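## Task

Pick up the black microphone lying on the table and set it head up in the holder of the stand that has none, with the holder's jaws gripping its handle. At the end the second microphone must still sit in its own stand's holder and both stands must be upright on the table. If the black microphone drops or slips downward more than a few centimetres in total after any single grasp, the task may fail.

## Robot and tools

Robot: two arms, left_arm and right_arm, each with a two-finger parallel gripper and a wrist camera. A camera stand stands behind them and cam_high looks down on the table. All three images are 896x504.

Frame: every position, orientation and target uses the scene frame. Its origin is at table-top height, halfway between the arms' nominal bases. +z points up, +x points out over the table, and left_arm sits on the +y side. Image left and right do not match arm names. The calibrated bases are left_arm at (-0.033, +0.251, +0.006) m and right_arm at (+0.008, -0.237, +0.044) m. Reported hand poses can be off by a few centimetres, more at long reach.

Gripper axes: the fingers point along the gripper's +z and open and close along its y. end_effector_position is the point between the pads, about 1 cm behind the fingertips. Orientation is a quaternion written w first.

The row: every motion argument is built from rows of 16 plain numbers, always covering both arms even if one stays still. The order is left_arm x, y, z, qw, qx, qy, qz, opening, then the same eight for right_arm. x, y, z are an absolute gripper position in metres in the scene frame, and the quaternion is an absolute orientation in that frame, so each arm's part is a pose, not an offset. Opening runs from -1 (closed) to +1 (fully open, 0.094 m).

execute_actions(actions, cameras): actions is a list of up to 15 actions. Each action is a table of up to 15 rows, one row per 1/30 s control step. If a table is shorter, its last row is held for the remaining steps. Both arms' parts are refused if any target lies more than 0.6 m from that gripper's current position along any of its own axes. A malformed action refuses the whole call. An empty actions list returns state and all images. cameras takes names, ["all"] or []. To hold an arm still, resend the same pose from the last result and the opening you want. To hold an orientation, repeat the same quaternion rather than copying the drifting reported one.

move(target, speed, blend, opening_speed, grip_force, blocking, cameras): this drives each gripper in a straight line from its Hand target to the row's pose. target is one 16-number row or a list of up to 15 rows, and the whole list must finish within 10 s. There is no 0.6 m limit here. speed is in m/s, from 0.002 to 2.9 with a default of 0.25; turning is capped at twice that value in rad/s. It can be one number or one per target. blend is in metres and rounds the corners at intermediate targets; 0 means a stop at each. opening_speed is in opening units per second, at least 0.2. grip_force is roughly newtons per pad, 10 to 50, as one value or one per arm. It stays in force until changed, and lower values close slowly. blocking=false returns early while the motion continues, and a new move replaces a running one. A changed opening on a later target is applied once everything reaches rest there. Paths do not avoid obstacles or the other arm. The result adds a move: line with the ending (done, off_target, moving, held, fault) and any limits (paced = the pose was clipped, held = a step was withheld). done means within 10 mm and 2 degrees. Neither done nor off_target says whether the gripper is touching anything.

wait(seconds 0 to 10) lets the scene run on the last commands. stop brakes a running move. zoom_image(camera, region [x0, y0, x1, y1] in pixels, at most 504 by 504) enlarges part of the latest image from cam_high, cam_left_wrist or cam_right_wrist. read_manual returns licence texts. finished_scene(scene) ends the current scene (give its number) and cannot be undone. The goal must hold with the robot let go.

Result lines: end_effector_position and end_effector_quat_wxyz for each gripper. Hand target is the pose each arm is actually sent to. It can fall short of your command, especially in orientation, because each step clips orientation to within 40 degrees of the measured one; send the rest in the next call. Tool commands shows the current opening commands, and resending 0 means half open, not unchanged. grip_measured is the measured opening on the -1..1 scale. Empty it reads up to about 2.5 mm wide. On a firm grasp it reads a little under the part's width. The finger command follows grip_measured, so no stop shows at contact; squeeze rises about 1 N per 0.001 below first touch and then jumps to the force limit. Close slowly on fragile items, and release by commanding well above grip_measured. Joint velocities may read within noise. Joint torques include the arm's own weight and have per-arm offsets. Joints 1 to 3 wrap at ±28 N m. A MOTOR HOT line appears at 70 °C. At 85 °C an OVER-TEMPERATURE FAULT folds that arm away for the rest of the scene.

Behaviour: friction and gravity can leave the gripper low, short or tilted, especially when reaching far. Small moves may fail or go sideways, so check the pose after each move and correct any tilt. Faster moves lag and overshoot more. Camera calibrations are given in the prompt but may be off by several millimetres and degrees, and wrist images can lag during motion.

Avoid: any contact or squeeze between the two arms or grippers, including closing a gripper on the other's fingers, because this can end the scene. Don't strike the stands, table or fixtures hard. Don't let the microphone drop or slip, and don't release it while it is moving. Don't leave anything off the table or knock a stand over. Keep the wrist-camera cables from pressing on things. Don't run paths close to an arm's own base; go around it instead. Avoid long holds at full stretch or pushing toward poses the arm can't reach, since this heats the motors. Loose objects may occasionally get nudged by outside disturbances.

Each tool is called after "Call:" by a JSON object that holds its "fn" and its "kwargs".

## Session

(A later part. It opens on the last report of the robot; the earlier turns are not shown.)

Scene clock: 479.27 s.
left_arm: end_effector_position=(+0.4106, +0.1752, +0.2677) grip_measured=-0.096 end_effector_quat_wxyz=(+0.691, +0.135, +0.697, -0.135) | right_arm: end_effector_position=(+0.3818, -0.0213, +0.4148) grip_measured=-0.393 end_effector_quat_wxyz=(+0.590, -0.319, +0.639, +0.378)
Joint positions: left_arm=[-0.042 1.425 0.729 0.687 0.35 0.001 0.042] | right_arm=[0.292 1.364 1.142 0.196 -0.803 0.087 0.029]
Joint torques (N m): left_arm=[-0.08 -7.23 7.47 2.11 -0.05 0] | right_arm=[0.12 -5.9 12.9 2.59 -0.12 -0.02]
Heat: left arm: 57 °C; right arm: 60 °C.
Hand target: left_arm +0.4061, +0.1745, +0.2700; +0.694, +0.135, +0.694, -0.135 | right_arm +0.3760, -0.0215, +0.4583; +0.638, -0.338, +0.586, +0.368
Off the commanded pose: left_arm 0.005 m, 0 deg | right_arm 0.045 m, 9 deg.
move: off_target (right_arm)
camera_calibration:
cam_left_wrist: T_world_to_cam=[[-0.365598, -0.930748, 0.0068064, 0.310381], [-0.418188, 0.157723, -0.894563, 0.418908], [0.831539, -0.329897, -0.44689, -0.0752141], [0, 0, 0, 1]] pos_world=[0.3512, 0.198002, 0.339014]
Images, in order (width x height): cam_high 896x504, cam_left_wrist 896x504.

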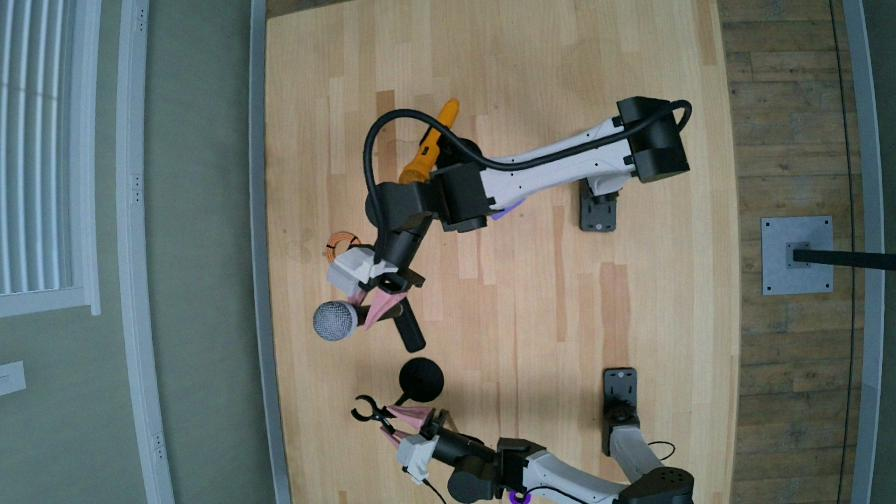

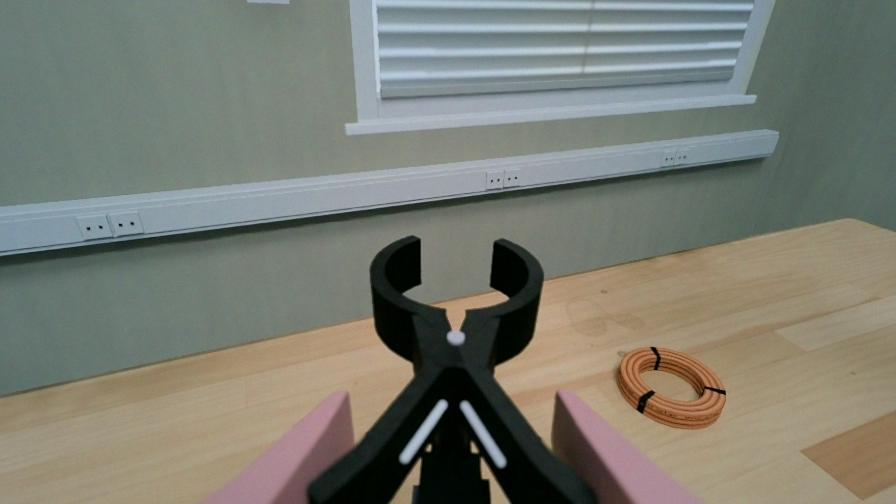

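Call:
{"fn": "move", "kwargs": {"target": [[0.406, 0.1745, 0.263, 0.6941, 0.1349, 0.6941, -0.1349, -0.4, 0.38, -0.02, 0.46, 0.6385, -0.3378, 0.5851, 0.3686, -0.6]], "speed": 0.1, "opening_speed": 0.6, "cameras": ["cam_left_wrist", "cam_high"]}}

Scene clock: 485.93 s.
left_arm: end_effector_position=(+0.4087, +0.1753, +0.2679) grip_measured=-0.396 end_effector_quat_wxyz=(+0.697, +0.136, +0.691, -0.135) | right_arm: end_effector_position=(+0.3818, -0.0213, +0.4148) grip_measured=-0.393 end_effector_quat_wxyz=(+0.590, -0.319, +0.639, +0.378)
Joint positions: left_arm=[-0.042 1.425 0.713 0.721 0.35 -0.001 0.028] | right_arm=[0.292 1.364 1.142 0.196 -0.803 0.087 0.029]
Joint torques (N m): left_arm=[-0.17 -6.02 7.19 2.14 -0.06 -0.01] | right_arm=[0.12 -5.87 12.89 2.59 -0.12 -0.02]
Heat: left arm: 56 °C; right arm: 60 °C.
Hand target: left_arm +0.4060, +0.1745, +0.2632; +0.694, +0.135, +0.694, -0.135 | right_arm +0.3760, -0.0215, +0.4583; +0.638, -0.338, +0.586, +0.368
Off the commanded pose: left_arm 0.006 m, 0 deg | right_arm 0.045 m, 9 deg.
move: off_target (right_arm)
camera_calibration:
cam_left_wrist: T_world_to_cam=[[-0.365664, -0.930742, 0.0030998, 0.310848], [-0.403747, 0.155619, -0.901538, 0.414562], [0.838617, -0.330911, -0.432688, -0.0800954], [0, 0, 0, 1]] pos_world=[0.348213, 0.198301, 0.338123]
Images, in order (width x height): cam_high 896x504, cam_left_wrist 896x504.

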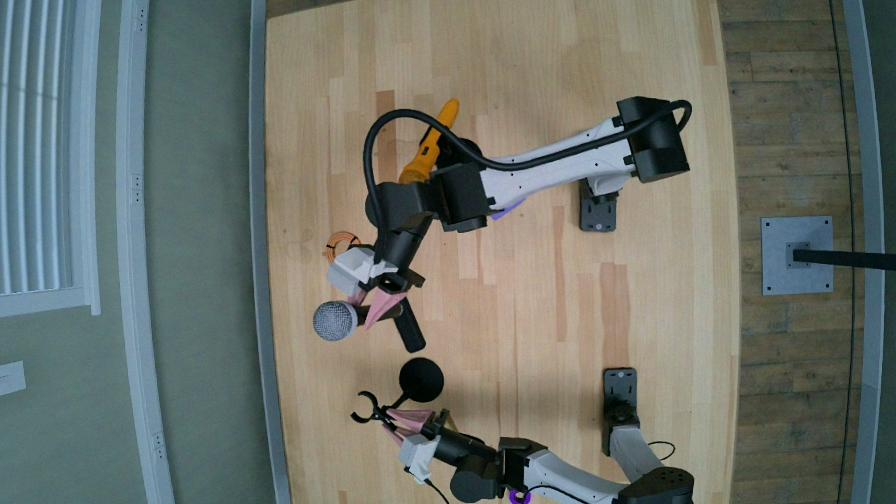

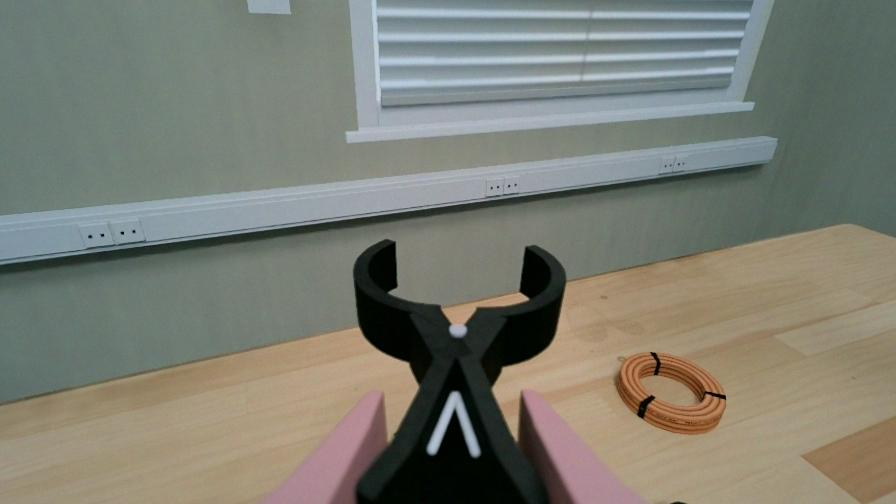

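Call:
{"fn": "move", "kwargs": {"target": [[0.406, 0.1745, 0.263, 0.6941, 0.1349, 0.6941, -0.1349, -0.4, 0.53, 0.09, 0.385, 0.6599, -0.3701, 0.5575, 0.3414, -0.6]], "speed": 0.2, "cameras": ["all"]}}

Scene clock: 531.27 s.
left_arm: end_effector_position=(+0.4087, +0.1753, +0.2679) grip_measured=-0.396 end_effector_quat_wxyz=(+0.697, +0.136, +0.691, -0.135) | right_arm: end_effector_position=(+0.5277, +0.0861, +0.3301) grip_measured=-0.393 end_effector_quat_wxyz=(+0.602, -0.361, +0.617, +0.356)
Joint positions: left_arm=[-0.042 1.425 0.713 0.721 0.35 -0.001 0.028] | right_arm=[0.438 2.07 1.619 0.423 -0.687 -0.014 0.029]
Joint torques (N m): left_arm=[-0.14 -5.93 7.06 2.1 -0.06 0.01] | right_arm=[0.69 -13.23 13.01 2.62 0.07 -0.14]
Heat: left arm: 52 °C; right arm: 62 °C.
Hand target: left_arm +0.4060, +0.1745, +0.2631; +0.694, +0.135, +0.694, -0.135 | right_arm +0.5246, +0.0870, +0.3838; +0.659, -0.370, +0.559, +0.341
Off the commanded pose: left_arm 0.006 m, 0 deg | right_arm 0.055 m, 10 deg.
move: off_target (right_arm)
camera_calibration:
cam_left_wrist: T_world_to_cam=[[-0.365664, -0.930742, 0.0030998, 0.310848], [-0.403747, 0.155619, -0.901538, 0.414562], [0.838617, -0.330911, -0.432688, -0.0800954], [0, 0, 0, 1]] pos_world=[0.348213, 0.198301, 0.338123]
cam_right_wrist: T_world_to_cam=[[0.871086, -0.491034, 0.0097389, -0.422083], [-0.20382, -0.379472, -0.902474, 0.47721], [0.446841, 0.784147, -0.430635, -0.0760093], [0, 0, 0, 1]] pos_world=[0.4989, 0.033433, 0.402048]

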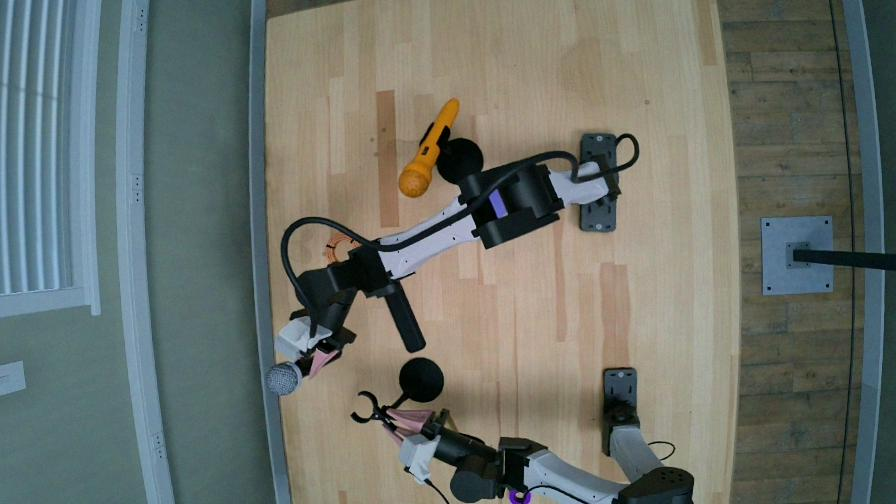

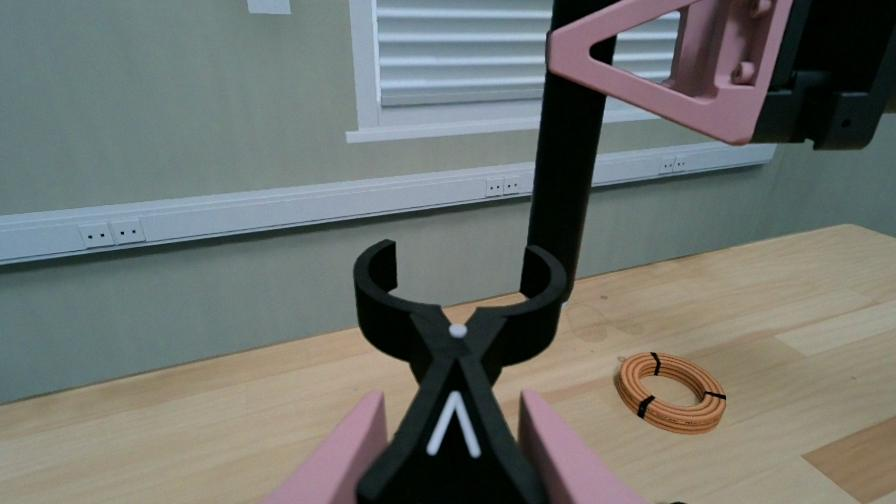

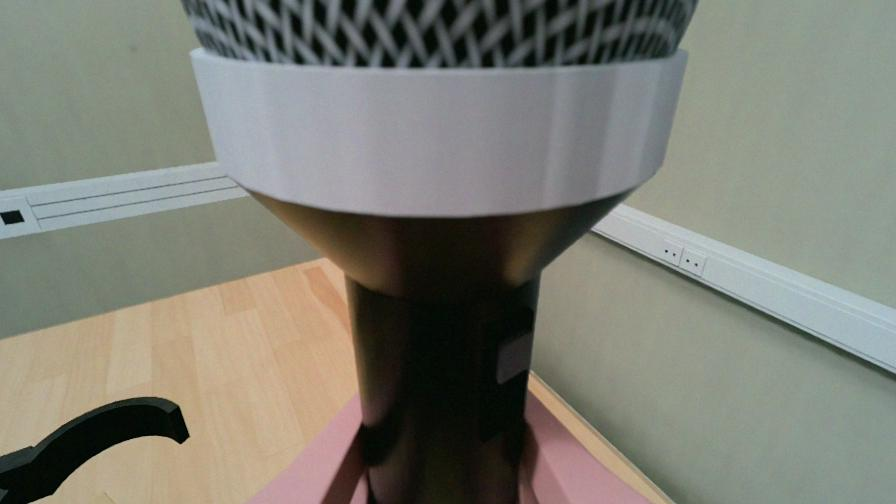

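Call:
{"fn": "move", "kwargs": {"target": [[0.406, 0.1745, 0.263, 0.6941, 0.1349, 0.6941, -0.1349, -0.4, 0.508, 0.167, 0.379, 0.6599, -0.3701, 0.5575, 0.3414, -0.6]], "speed": 0.12, "cameras": ["all"]}}

Scene clock: 565.87 s.
left_arm: end_effector_position=(+0.4087, +0.1753, +0.2679) grip_measured=-0.396 end_effector_quat_wxyz=(+0.697, +0.136, +0.691, -0.135) | right_arm: end_effector_position=(+0.5034, +0.1650, +0.3250) grip_measured=-0.393 end_effector_quat_wxyz=(+0.605, -0.372, +0.612, +0.348)
Joint positions: left_arm=[-0.042 1.425 0.713 0.721 0.35 -0.001 0.028] | right_arm=[0.608 2.129 1.692 0.407 -0.525 -0.039 0.029]
Joint torques (N m): left_arm=[-0.13 -6.04 7.17 2.11 -0.07 -0.01] | right_arm=[0.25 -13.46 13.18 2.63 0.1 -0.13]
Heat: left arm: 52 °C; right arm: 61 °C.
Hand target: left_arm +0.4060, +0.1745, +0.2631; +0.694, +0.135, +0.694, -0.135 | right_arm +0.5028, +0.1633, +0.3779; +0.659, -0.370, +0.558, +0.341
Off the commanded pose: left_arm 0.006 m, 0 deg | right_arm 0.054 m, 9 deg.
move: off_target (right_arm)
camera_calibration:
cam_left_wrist: T_world_to_cam=[[-0.365664, -0.930742, 0.0030998, 0.310848], [-0.403747, 0.155619, -0.901538, 0.414562], [0.838617, -0.330911, -0.432688, -0.0800954], [0, 0, 0, 1]] pos_world=[0.348213, 0.198301, 0.338123]
cam_right_wrist: T_world_to_cam=[[0.874587, -0.483349, 0.0383436, -0.374383], [-0.179722, -0.396609, -0.900223, 0.487532], [0.45033, 0.780432, -0.433738, -0.129333], [0, 0, 0, 1]] pos_world=[0.473293, 0.113337, 0.397146]

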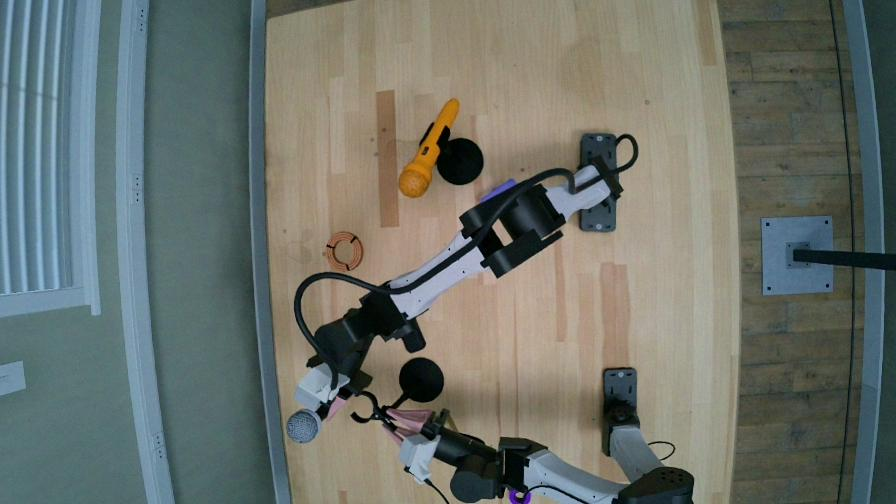

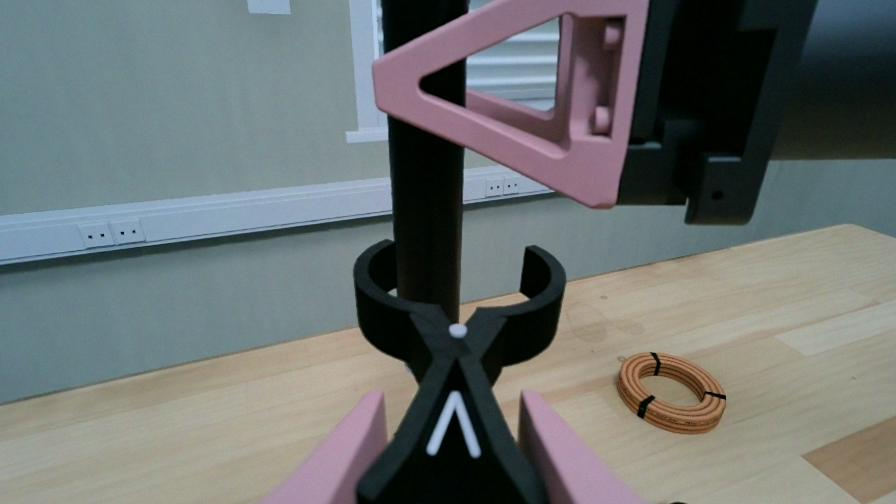

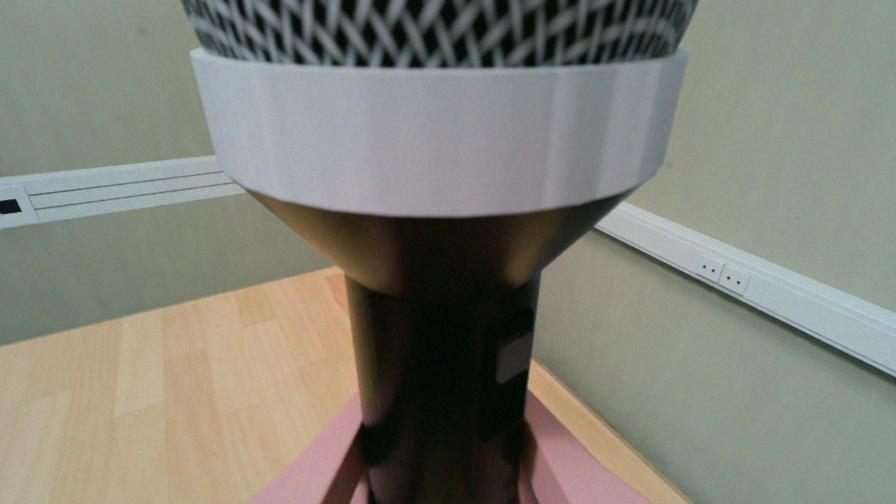

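Call:
{"fn": "move", "kwargs": {"target": [[0.406, 0.1745, 0.263, 0.6941, 0.1349, 0.6941, -0.1349, -0.4, 0.5035, 0.157, 0.379, 0.6599, -0.3701, 0.5575, 0.3414, -0.6]], "speed": 0.1, "cameras": ["cam_left_wrist"]}}

Scene clock: 577.87 s.
left_arm: end_effector_position=(+0.4087, +0.1753, +0.2679) grip_measured=-0.396 end_effector_quat_wxyz=(+0.697, +0.136, +0.691, -0.135) | right_arm: end_effector_position=(+0.5049, +0.1630, +0.3249) grip_measured=-0.393 end_effector_quat_wxyz=(+0.605, -0.372, +0.612, +0.347)
Joint positions: left_arm=[-0.042 1.425 0.713 0.721 0.35 -0.001 0.028] | right_arm=[0.604 2.129 1.692 0.406 -0.525 -0.041 0.029]
Joint torques (N m): left_arm=[-0.18 -6.01 7.16 2.12 -0.05 0.03] | right_arm=[-0.53 -15.72 9.5 2.7 -0.03 -0.12]
Heat: left arm: 52 °C; right arm: 61 °C.
Hand target: left_arm +0.4060, +0.1745, +0.2631; +0.694, +0.135, +0.694, -0.135 | right_arm +0.5007, +0.1553, +0.3779; +0.659, -0.371, +0.559, +0.340
Off the commanded pose: left_arm 0.006 m, 0 deg | right_arm 0.054 m, 9 deg.
move: off_target (right_arm)
camera_calibration:
cam_left_wrist: T_world_to_cam=[[-0.365664, -0.930742, 0.0030998, 0.310848], [-0.403747, 0.155619, -0.901538, 0.414562], [0.838617, -0.330911, -0.432688, -0.0800954], [0, 0, 0, 1]] pos_world=[0.348213, 0.198301, 0.338123]
Images, in order (width x height): cam_left_wrist 896x504.

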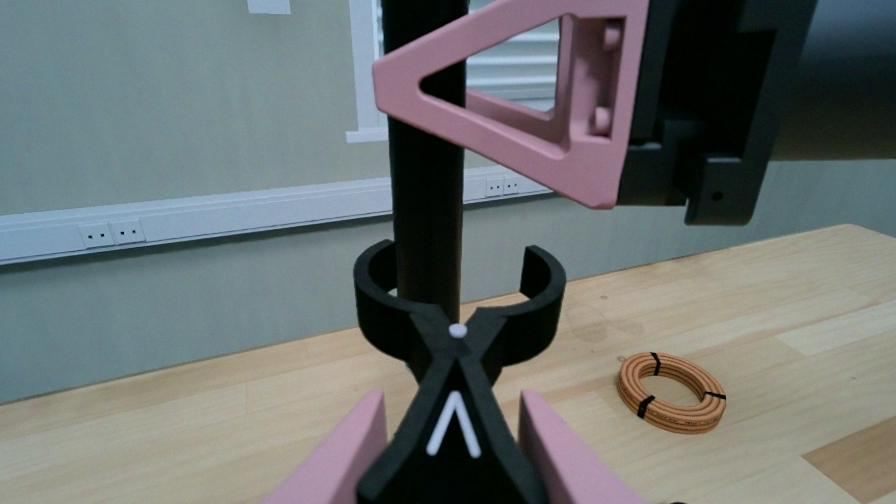

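Call:
{"fn": "move", "kwargs": {"target": [[0.406, 0.1745, 0.263, 0.6941, 0.1349, 0.6941, -0.1349, -0.4, 0.501, 0.148, 0.379, 0.6599, -0.3701, 0.5575, 0.3414, -0.6]], "speed": 0.1, "cameras": ["cam_left_wrist"]}}

Scene clock: 582.43 s.
left_arm: end_effector_position=(+0.4087, +0.1753, +0.2679) grip_measured=-0.396 end_effector_quat_wxyz=(+0.697, +0.136, +0.691, -0.135) | right_arm: end_effector_position=(+0.5096, +0.1550, +0.3165) grip_measured=-0.393 end_effector_quat_wxyz=(+0.602, -0.369, +0.620, +0.343)
Joint positions: left_arm=[-0.042 1.425 0.713 0.721 0.35 -0.001 0.028] | right_arm=[0.589 2.129 1.673 0.408 -0.528 -0.042 0.029]
Joint torques (N m): left_arm=[-0.27 -6 7.21 2.11 -0.06 0.01] | right_arm=[-0.27 -17.73 7.9 2.79 -0.1 -0.11]
Heat: left arm: 52 °C; right arm: 61 °C.
Hand target: left_arm +0.4060, +0.1745, +0.2631; +0.694, +0.135, +0.694, -0.135 | right_arm +0.4990, +0.1473, +0.3773; +0.659, -0.371, +0.559, +0.340
Off the commanded pose: left_arm 0.006 m, 0 deg | right_arm 0.063 m, 10 deg.
move: off_target (right_arm)
camera_calibration:
cam_left_wrist: T_world_to_cam=[[-0.365664, -0.930742, 0.0030998, 0.310848], [-0.403747, 0.155619, -0.901538, 0.414562], [0.838617, -0.330911, -0.432688, -0.0800954], [0, 0, 0, 1]] pos_world=[0.348213, 0.198301, 0.338123]
Images, in order (width x height): cam_left_wrist 896x504.

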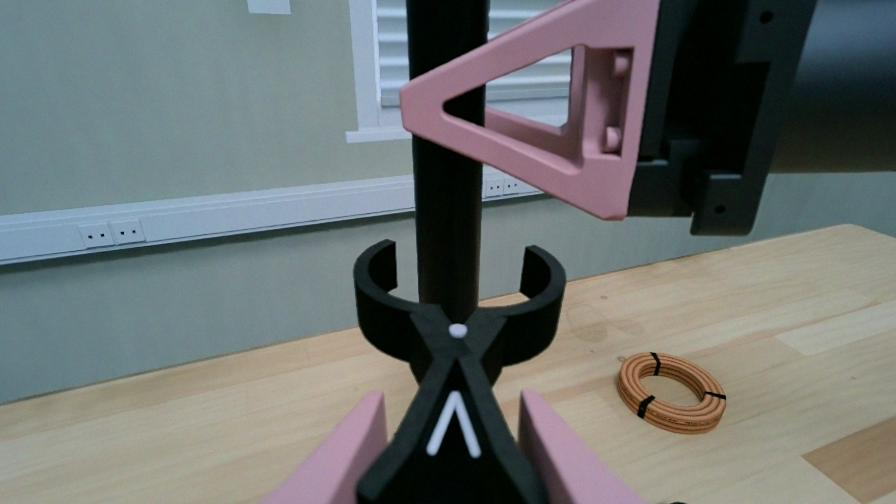

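Call:
{"fn": "move", "kwargs": {"target": [[0.406, 0.1745, 0.263, 0.6941, 0.1349, 0.6941, -0.1349, -0.4, 0.476, 0.164, 0.381, 0.6599, -0.3701, 0.5575, 0.3414, -0.6]], "speed": 0.1, "cameras": ["cam_left_wrist"]}}

Scene clock: 592.37 s.
left_arm: end_effector_position=(+0.4087, +0.1753, +0.2679) grip_measured=-0.396 end_effector_quat_wxyz=(+0.697, +0.136, +0.691, -0.135) | right_arm: end_effector_position=(+0.4835, +0.1705, +0.3139) grip_measured=-0.393 end_effector_quat_wxyz=(+0.596, -0.375, +0.620, +0.346)
Joint positions: left_arm=[-0.042 1.425 0.713 0.721 0.35 -0.001 0.028] | right_arm=[0.64 2.08 1.596 0.428 -0.493 -0.044 0.029]
Joint torques (N m): left_arm=[-0.12 -5.98 7.2 2.11 -0.06 0] | right_arm=[0.25 -18.02 8.09 2.78 0.08 -0.13]
Heat: left arm: 52 °C; right arm: 62 °C.
Hand target: left_arm +0.4060, +0.1745, +0.2631; +0.694, +0.135, +0.694, -0.135 | right_arm +0.4733, +0.1626, +0.3794; +0.659, -0.371, +0.559, +0.341
Off the commanded pose: left_arm 0.006 m, 0 deg | right_arm 0.068 m, 10 deg.
move: off_target (right_arm)
camera_calibration:
cam_left_wrist: T_world_to_cam=[[-0.365664, -0.930742, 0.0030998, 0.310848], [-0.403747, 0.155619, -0.901538, 0.414562], [0.838617, -0.330911, -0.432688, -0.0800954], [0, 0, 0, 1]] pos_world=[0.348213, 0.198301, 0.338123]
Images, in order (width x height): cam_left_wrist 896x504.

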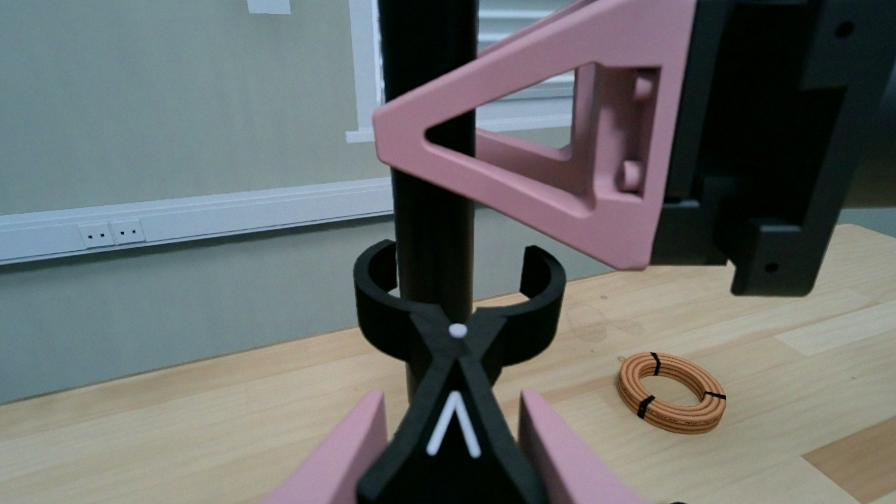

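Call:
{"fn": "move", "kwargs": {"target": [[0.406, 0.1745, 0.263, 0.6941, 0.1349, 0.6941, -0.1349, -0.4, 0.475, 0.1535, 0.405, 0.6743, -0.3611, 0.5400, 0.3510, -0.6]], "speed": 0.1, "cameras": ["cam_left_wrist"]}}

Scene clock: 604.43 s.
left_arm: end_effector_position=(+0.4087, +0.1753, +0.2679) grip_measured=-0.396 end_effector_quat_wxyz=(+0.697, +0.136, +0.691, -0.135) | right_arm: end_effector_position=(+0.4843, +0.1621, +0.3317) grip_measured=-0.393 end_effector_quat_wxyz=(+0.612, -0.367, +0.608, +0.348)
Joint positions: left_arm=[-0.042 1.425 0.713 0.721 0.35 -0.001 0.028] | right_arm=[0.627 2.054 1.587 0.458 -0.495 -0.03 0.029]
Joint torques (N m): left_arm=[-0.24 -5.94 7.16 2.06 -0.05 0] | right_arm=[-0.35 -17.66 9.42 2.78 -0.1 -0.01]
Heat: left arm: 53 °C; right arm: 68 °C.
Hand target: left_arm +0.4060, +0.1745, +0.2631; +0.694, +0.135, +0.694, -0.135 | right_arm +0.4718, +0.1518, +0.4028; +0.673, -0.362, +0.541, +0.350
Off the commanded pose: left_arm 0.006 m, 0 deg | right_arm 0.074 m, 11 deg.
move: off_target (right_arm)
camera_calibration:
cam_left_wrist: T_world_to_cam=[[-0.365664, -0.930742, 0.0030998, 0.310848], [-0.403747, 0.155619, -0.901538, 0.414562], [0.838617, -0.330911, -0.432688, -0.0800954], [0, 0, 0, 1]] pos_world=[0.348213, 0.198301, 0.338123]
Images, in order (width x height): cam_left_wrist 896x504.

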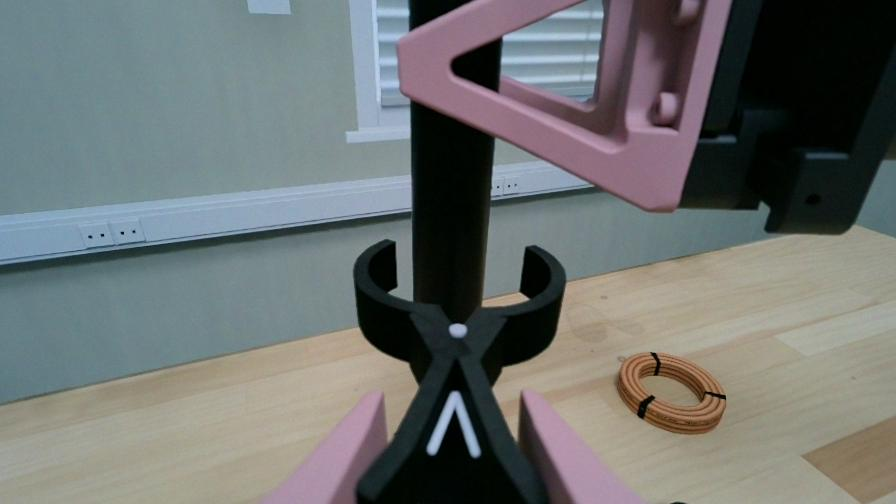

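Call:
{"fn": "move", "kwargs": {"target": [[0.406, 0.1745, 0.263, 0.6941, 0.1349, 0.6941, -0.1349, -0.4, 0.442, 0.165, 0.400, 0.6743, -0.3611, 0.5400, 0.3510, -0.6]], "speed": 0.1, "cameras": ["cam_left_wrist", "cam_high"]}}

Scene clock: 613.57 s.
left_arm: end_effector_position=(+0.4087, +0.1753, +0.2679) grip_measured=-0.396 end_effector_quat_wxyz=(+0.697, +0.136, +0.691, -0.135) | right_arm: end_effector_position=(+0.4514, +0.1736, +0.3346) grip_measured=-0.393 end_effector_quat_wxyz=(+0.612, -0.371, +0.603, +0.353)
Joint positions: left_arm=[-0.042 1.425 0.713 0.721 0.35 -0.001 0.028] | right_arm=[0.684 1.979 1.482 0.495 -0.454 -0.03 0.029]
Joint torques (N m): left_arm=[-0.16 -6.01 7.24 2.09 -0.06 0.03] | right_arm=[0.27 -17.03 7.88 2.81 0.1 -0.09]
Heat: left arm: 53 °C; right arm: 68 °C.
Hand target: left_arm +0.4060, +0.1745, +0.2631; +0.694, +0.135, +0.694, -0.135 | right_arm +0.4396, +0.1637, +0.3984; +0.673, -0.362, +0.541, +0.351
Off the commanded pose: left_arm 0.006 m, 0 deg | right_arm 0.067 m, 10 deg.
move: off_target (right_arm)
camera_calibration:
cam_left_wrist: T_world_to_cam=[[-0.365664, -0.930742, 0.0030998, 0.310848], [-0.403747, 0.155619, -0.901538, 0.414562], [0.838617, -0.330911, -0.432688, -0.0800954], [0, 0, 0, 1]] pos_world=[0.348213, 0.198301, 0.338123]
Images, in order (width x height): cam_high 896x504, cam_left_wrist 896x504.

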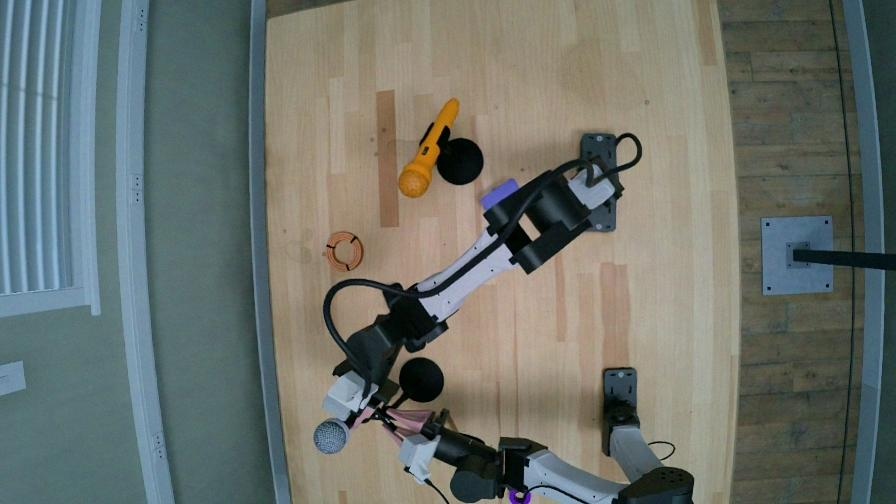

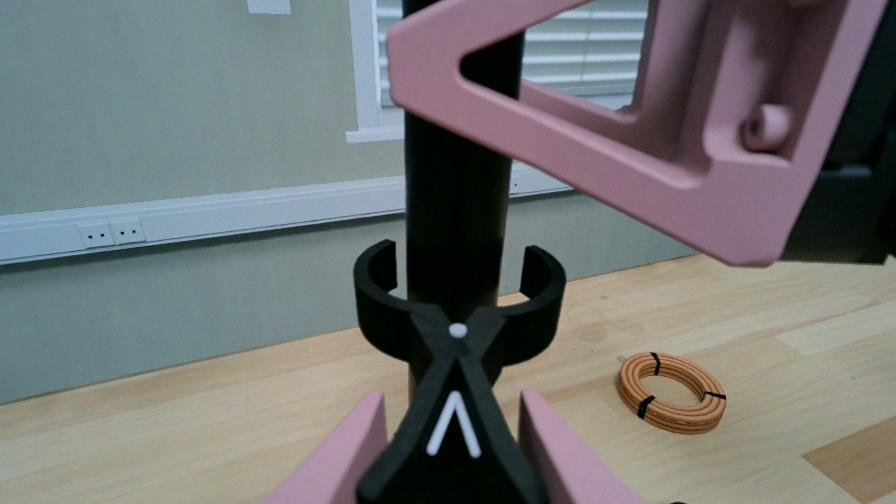

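Call:
{"fn": "zoom_image", "kwargs": {"camera": "cam_left_wrist", "region": [330, 200, 600, 420]}}

Call:
{"fn": "zoom_image", "kwargs": {"camera": "cam_high", "region": [300, 370, 430, 470]}}

Scaled by 1.867 from the camera's 896x504 image, which has a finer 1280x720 frame.

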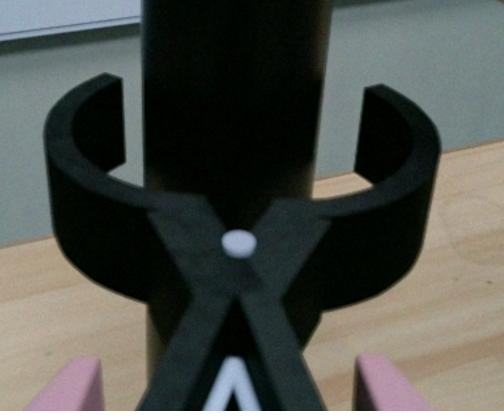

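Scaled by 3.877 from the camera's 896x504 image, which has a finer 1280x720 frame.

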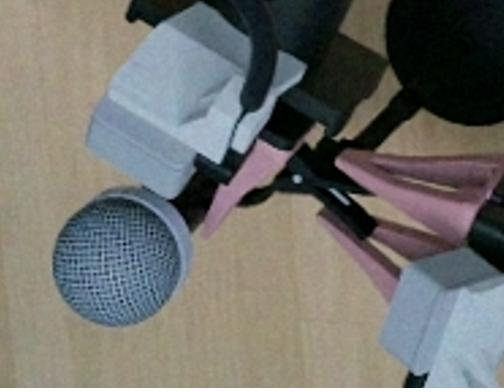

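Call:
{"fn": "move", "kwargs": {"target": [[0.406, 0.1745, 0.263, 0.6941, 0.1349, 0.6941, -0.1349, 0.1, 0.442, 0.165, 0.400, 0.6743, -0.3611, 0.5400, 0.3510, -0.6]], "speed": 0.1, "opening_speed": 0.5, "cameras": ["cam_left_wrist"]}}

Scene clock: 629.83 s.
left_arm: end_effector_position=(+0.4086, +0.1757, +0.2669) grip_measured=+0.100 end_effector_quat_wxyz=(+0.696, +0.135, +0.692, -0.135) | right_arm: end_effector_position=(+0.4485, +0.1742, +0.3327) grip_measured=-0.393 end_effector_quat_wxyz=(+0.609, -0.373, +0.603, +0.355)
Joint positions: left_arm=[-0.042 1.425 0.711 0.72 0.348 -0.001 0.052] | right_arm=[0.686 1.975 1.471 0.498 -0.459 -0.028 0.029]
Joint torques (N m): left_arm=[-0.1 -6.02 7.3 2.11 -0.04 0] | right_arm=[0.08 -16.8 8.57 2.8 0.15 -0.1]
Heat: left arm: 53 °C; right arm: 74 °C. Fold the right arm in close to its base, or ease its load, before you think long.
Hand target: left_arm +0.4060, +0.1745, +0.2631; +0.694, +0.135, +0.694, -0.135 | right_arm +0.4390, +0.1634, +0.3984; +0.673, -0.362, +0.541, +0.351
Off the commanded pose: left_arm 0.005 m, 0 deg | right_arm 0.068 m, 10 deg.
MOTOR HOT: joint 2 (shoulder) of the right arm reports 74 °C; the controller's stop level is 85 °C. To cool a motor, set the load down, stop pushing, or move to a pose that needs little force.
move: off_target (right_arm)
camera_calibration:
cam_left_wrist: T_world_to_cam=[[-0.363514, -0.93158, 0.00398232, 0.310158], [-0.406453, 0.154753, -0.900471, 0.414472], [0.838245, -0.328952, -0.434899, -0.079933], [0, 0, 0, 1]] pos_world=[0.348213, 0.198502, 0.337222]
Images, in order (width x height): cam_left_wrist 896x504.

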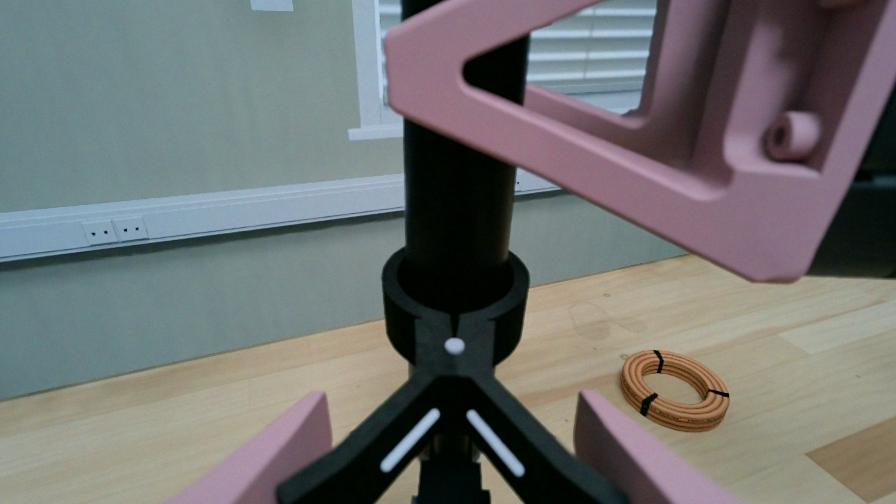

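Call:
{"fn": "move", "kwargs": {"target": [[0.406, 0.1745, 0.263, 0.6941, 0.1349, 0.6941, -0.1349, 0.5, 0.442, 0.165, 0.396, 0.6743, -0.3611, 0.5400, 0.3510, -0.2]], "speed": 0.1, "opening_speed": 0.8, "cameras": ["cam_left_wrist", "cam_high"]}}

Scene clock: 635.30 s.
left_arm: end_effector_position=(+0.4086, +0.1757, +0.2669) grip_measured=+0.499 end_effector_quat_wxyz=(+0.696, +0.135, +0.692, -0.135) | right_arm: end_effector_position=(+0.4450, +0.1713, +0.3589) grip_measured=-0.203 end_effector_quat_wxyz=(+0.642, -0.368, +0.570, +0.356)
Joint positions: left_arm=[-0.042 1.425 0.711 0.72 0.348 -0.001 0.07] | right_arm=[0.687 1.956 1.464 0.579 -0.456 -0.028 0.037]
Joint torques (N m): left_arm=[-0.18 -6.02 7.42 2.11 -0.04 0.01] | right_arm=[-0.02 -13.83 9.31 2.18 0.14 -0.09]
Heat: left arm: 53 °C; right arm: 73 °C. Fold the right arm in close to its base, or ease its load, before you think long.
Hand target: left_arm +0.4060, +0.1745, +0.2631; +0.694, +0.135, +0.694, -0.135 | right_arm +0.4410, +0.1643, +0.3955; +0.674, -0.361, +0.540, +0.351
Off the commanded pose: left_arm 0.005 m, 0 deg | right_arm 0.038 m, 5 deg.
MOTOR HOT: still on. Joint 2 (shoulder) of the right arm reports 73 °C.
move: off_target (right_arm)
camera_calibration:
cam_left_wrist: T_world_to_cam=[[-0.363514, -0.93158, 0.00398232, 0.310158], [-0.406453, 0.154753, -0.900471, 0.414472], [0.838245, -0.328952, -0.434899, -0.079933], [0, 0, 0, 1]] pos_world=[0.348213, 0.198502, 0.337222]
Images, in order (width x height): cam_high 896x504, cam_left_wrist 896x504.

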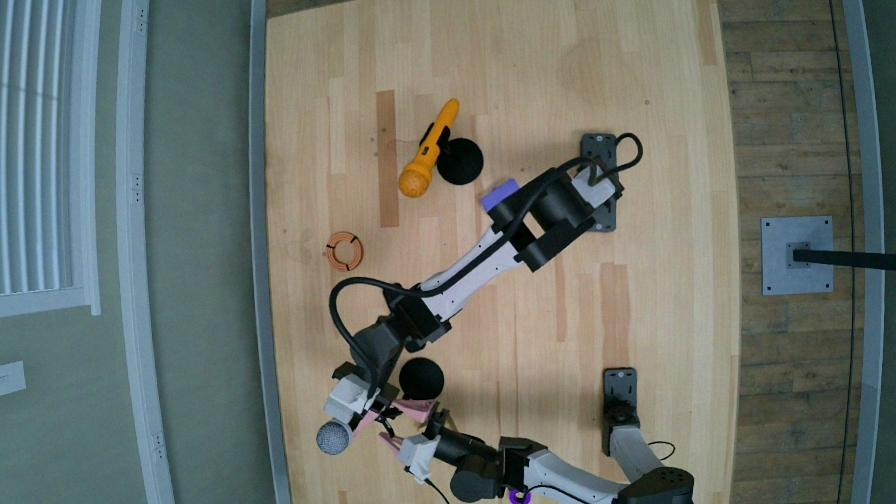

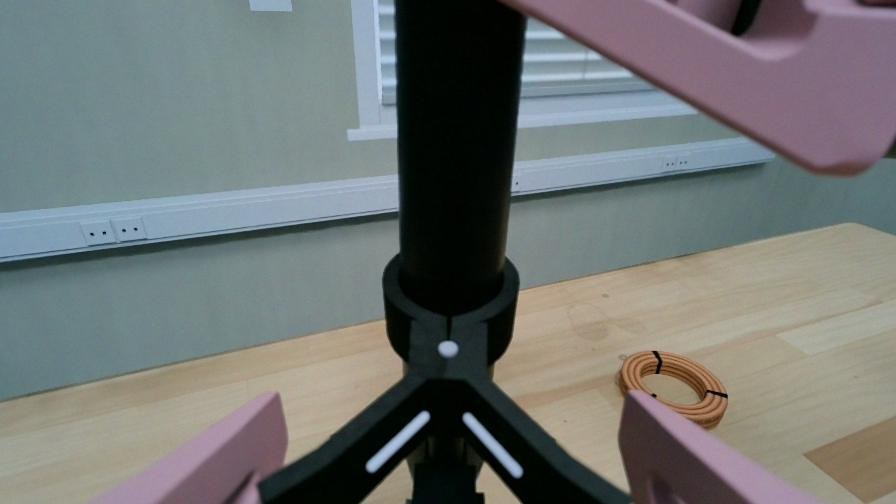

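Call:
{"fn": "move", "kwargs": {"target": [[0.406, 0.1745, 0.263, 0.6941, 0.1349, 0.6941, -0.1349, 0.5, 0.444, 0.168, 0.378, 0.655, -0.3625, 0.560, 0.3530, 0.5], [0.406, 0.1745, 0.263, 0.6941, 0.1349, 0.6941, -0.1349, 0.5, 0.374, 0.045, 0.378, 0.655, -0.3625, 0.560, 0.3530, 0.5]], "speed": [0.1, 0.12], "opening_speed": 1.5, "cameras": ["all"]}}

Scene clock: 643.97 s.
left_arm: end_effector_position=(+0.4086, +0.1757, +0.2669) grip_measured=+0.499 end_effector_quat_wxyz=(+0.696, +0.135, +0.692, -0.135) | right_arm: end_effector_position=(+0.3798, +0.0492, +0.3646) grip_measured=+0.497 end_effector_quat_wxyz=(+0.641, -0.361, +0.577, +0.354)
Joint positions: left_arm=[-0.042 1.425 0.711 0.72 0.348 -0.001 0.07] | right_arm=[0.501 1.505 0.962 0.632 -0.624 -0.003 0.07]
Joint torques (N m): left_arm=[-0.06 -6.05 7.38 2.12 -0.05 0.01] | right_arm=[-0.31 -8.54 6.5 2.07 -0.04 0.02]
Heat: left arm: 53 °C; right arm: 71 °C. Fold the right arm in close to its base, or ease its load, before you think long.
Hand target: left_arm +0.4060, +0.1745, +0.2631; +0.694, +0.135, +0.694, -0.135 | right_arm +0.3740, +0.0452, +0.3779; +0.655, -0.363, +0.560, +0.353
Off the commanded pose: left_arm 0.005 m, 0 deg | right_arm 0.015 m, 3 deg.
MOTOR HOT: still on. Joint 2 (shoulder) of the right arm reports 71 °C.
move: off_target (right_arm)
camera_calibration:
cam_left_wrist: T_world_to_cam=[[-0.363514, -0.93158, 0.00398232, 0.310158], [-0.406453, 0.154753, -0.900471, 0.414472], [0.838245, -0.328952, -0.434899, -0.079933], [0, 0, 0, 1]] pos_world=[0.348213, 0.198502, 0.337222]
cam_right_wrist: T_world_to_cam=[[0.867145, -0.493264, 0.0689228, -0.331633], [-0.113506, -0.330461, -0.93697, 0.440057], [0.484949, 0.804665, -0.342546, -0.013711], [0, 0, 0, 1]] pos_world=[0.344172, -0.00712821, 0.430481]

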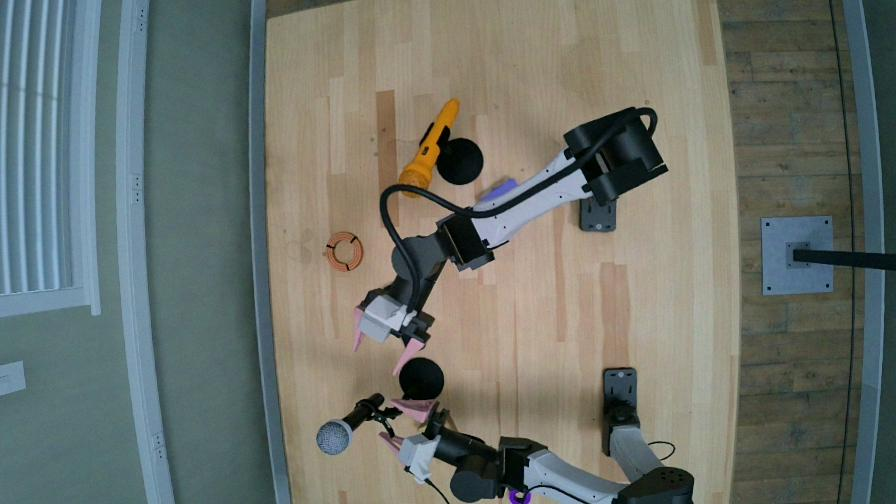

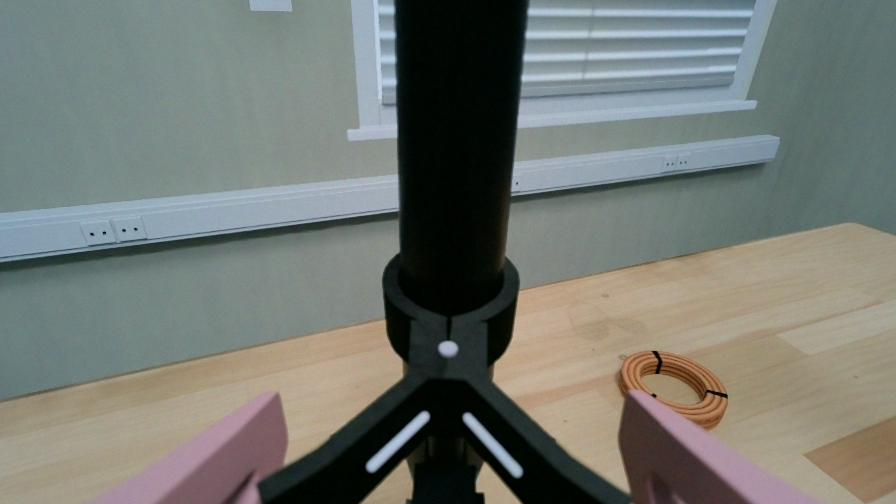

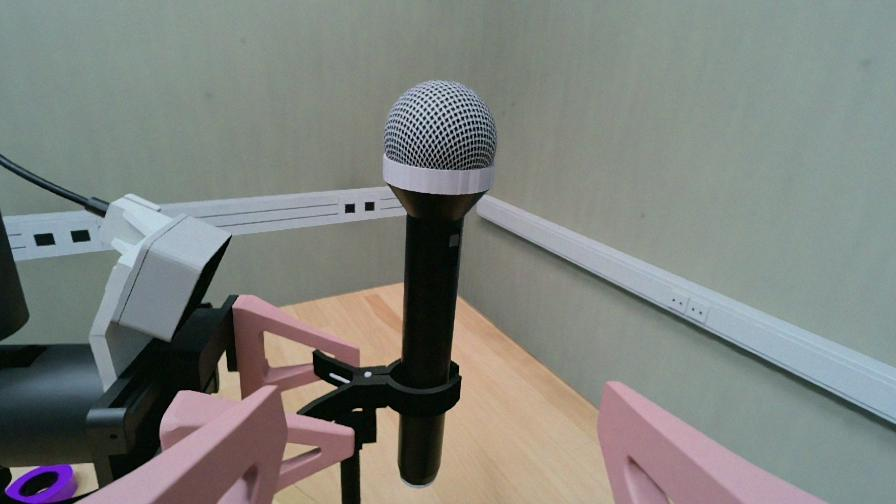

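Call:
{"fn": "move", "kwargs": {"target": [[0.406, 0.1745, 0.265, 0.6941, 0.1349, 0.6941, -0.1349, 0.9, 0.374, 0.045, 0.378, 0.655, -0.3625, 0.560, 0.3530, 0.5], [0.30, 0.218, 0.268, 0.6941, 0.1349, 0.6941, -0.1349, 0.9, 0.2562, -0.0475, 0.3322, 0.497, -0.110, 0.771, 0.383, 0.5]], "speed": [0.1, 0.15], "cameras": ["all"]}}

Scene clock: 652.67 s.
left_arm: end_effector_position=(+0.3025, +0.2166, +0.2761) grip_measured=+0.899 end_effector_quat_wxyz=(+0.701, +0.138, +0.687, -0.133) | right_arm: end_effector_position=(+0.2561, -0.0478, +0.3289) grip_measured=+0.497 end_effector_quat_wxyz=(+0.490, -0.112, +0.775, +0.382)
Joint positions: left_arm=[0.172 0.904 0.441 0.484 0.563 -0.001 0.089] | right_arm=[0.537 0.752 0.705 -0.195 -0.322 0.441 0.07]
Joint torques (N m): left_arm=[0.83 -2.47 7.84 1.81 0.07 0.01] | right_arm=[0.88 -0.5 7.5 2.08 0.08 -0.04]
Heat: left arm: 52 °C; right arm: 65 °C.
Hand target: left_arm +0.3002, +0.2179, +0.2681; +0.694, +0.135, +0.694, -0.135 | right_arm +0.2561, -0.0475, +0.3323; +0.497, -0.110, +0.771, +0.383
Off the commanded pose: left_arm 0.009 m, 1 deg | right_arm 0.003 m, 1 deg.
MOTOR HOT: cleared for the motors of the right arm.
move: done
camera_calibration:
cam_left_wrist: T_world_to_cam=[[-0.364936, -0.931016, -0.00556203, 0.312713], [-0.392097, 0.159105, -0.906061, 0.369626], [0.844442, -0.328473, -0.423111, 0.0212275], [0, 0, 0, 1]] pos_world=[0.241124, 0.239304, 0.345624]
cam_right_wrist: T_world_to_cam=[[0.551927, -0.688787, -0.470052, -0.0211829], [-0.721589, -0.111966, -0.683208, 0.443147], [0.417956, 0.716265, -0.558818, 0.19606], [0, 0, 0, 1]] pos_world=[0.249517, -0.105404, 0.402367]

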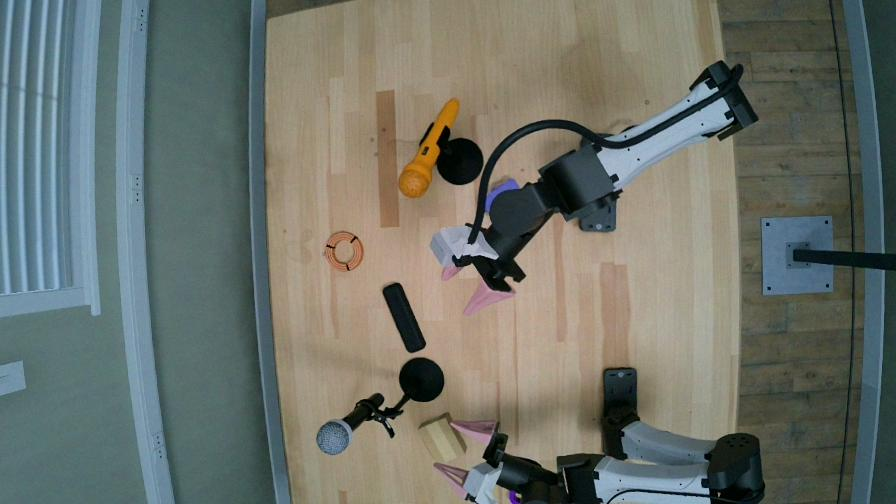

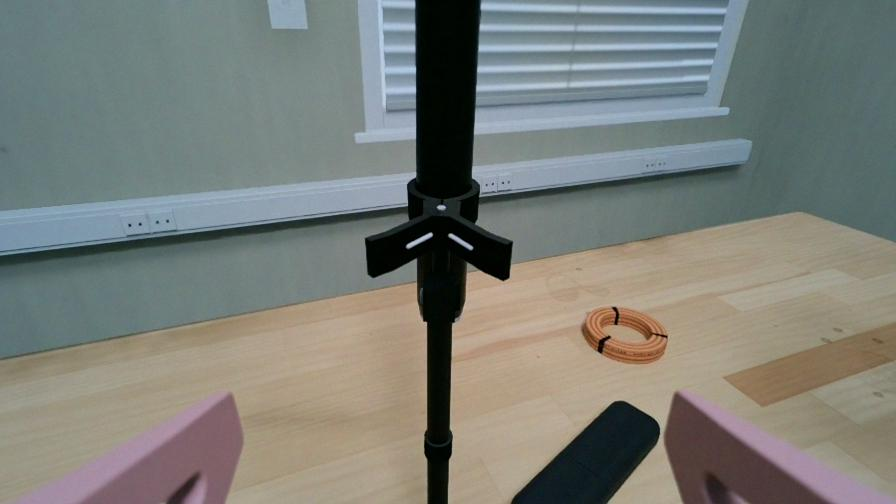

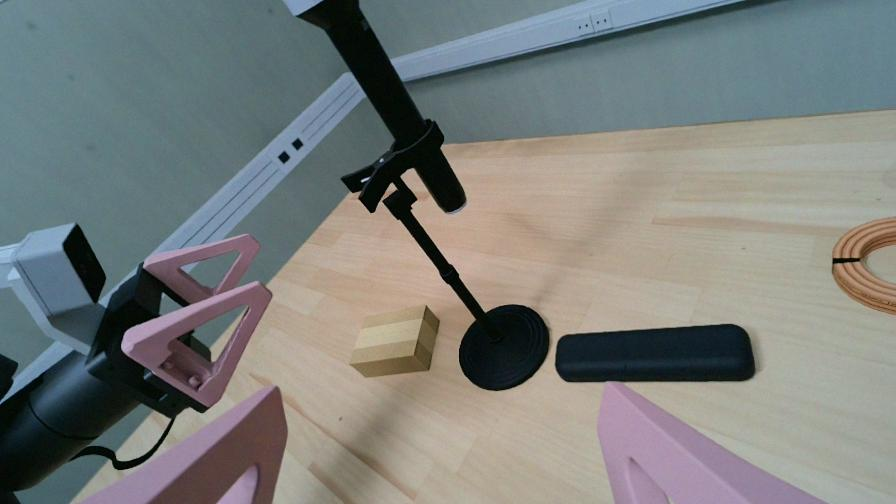

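Done; the microphone is clipped and upright, both stands stand.

Call:
{"fn": "finished_scene", "kwargs": {"scene": 1}}

The scene is finished: the task was done.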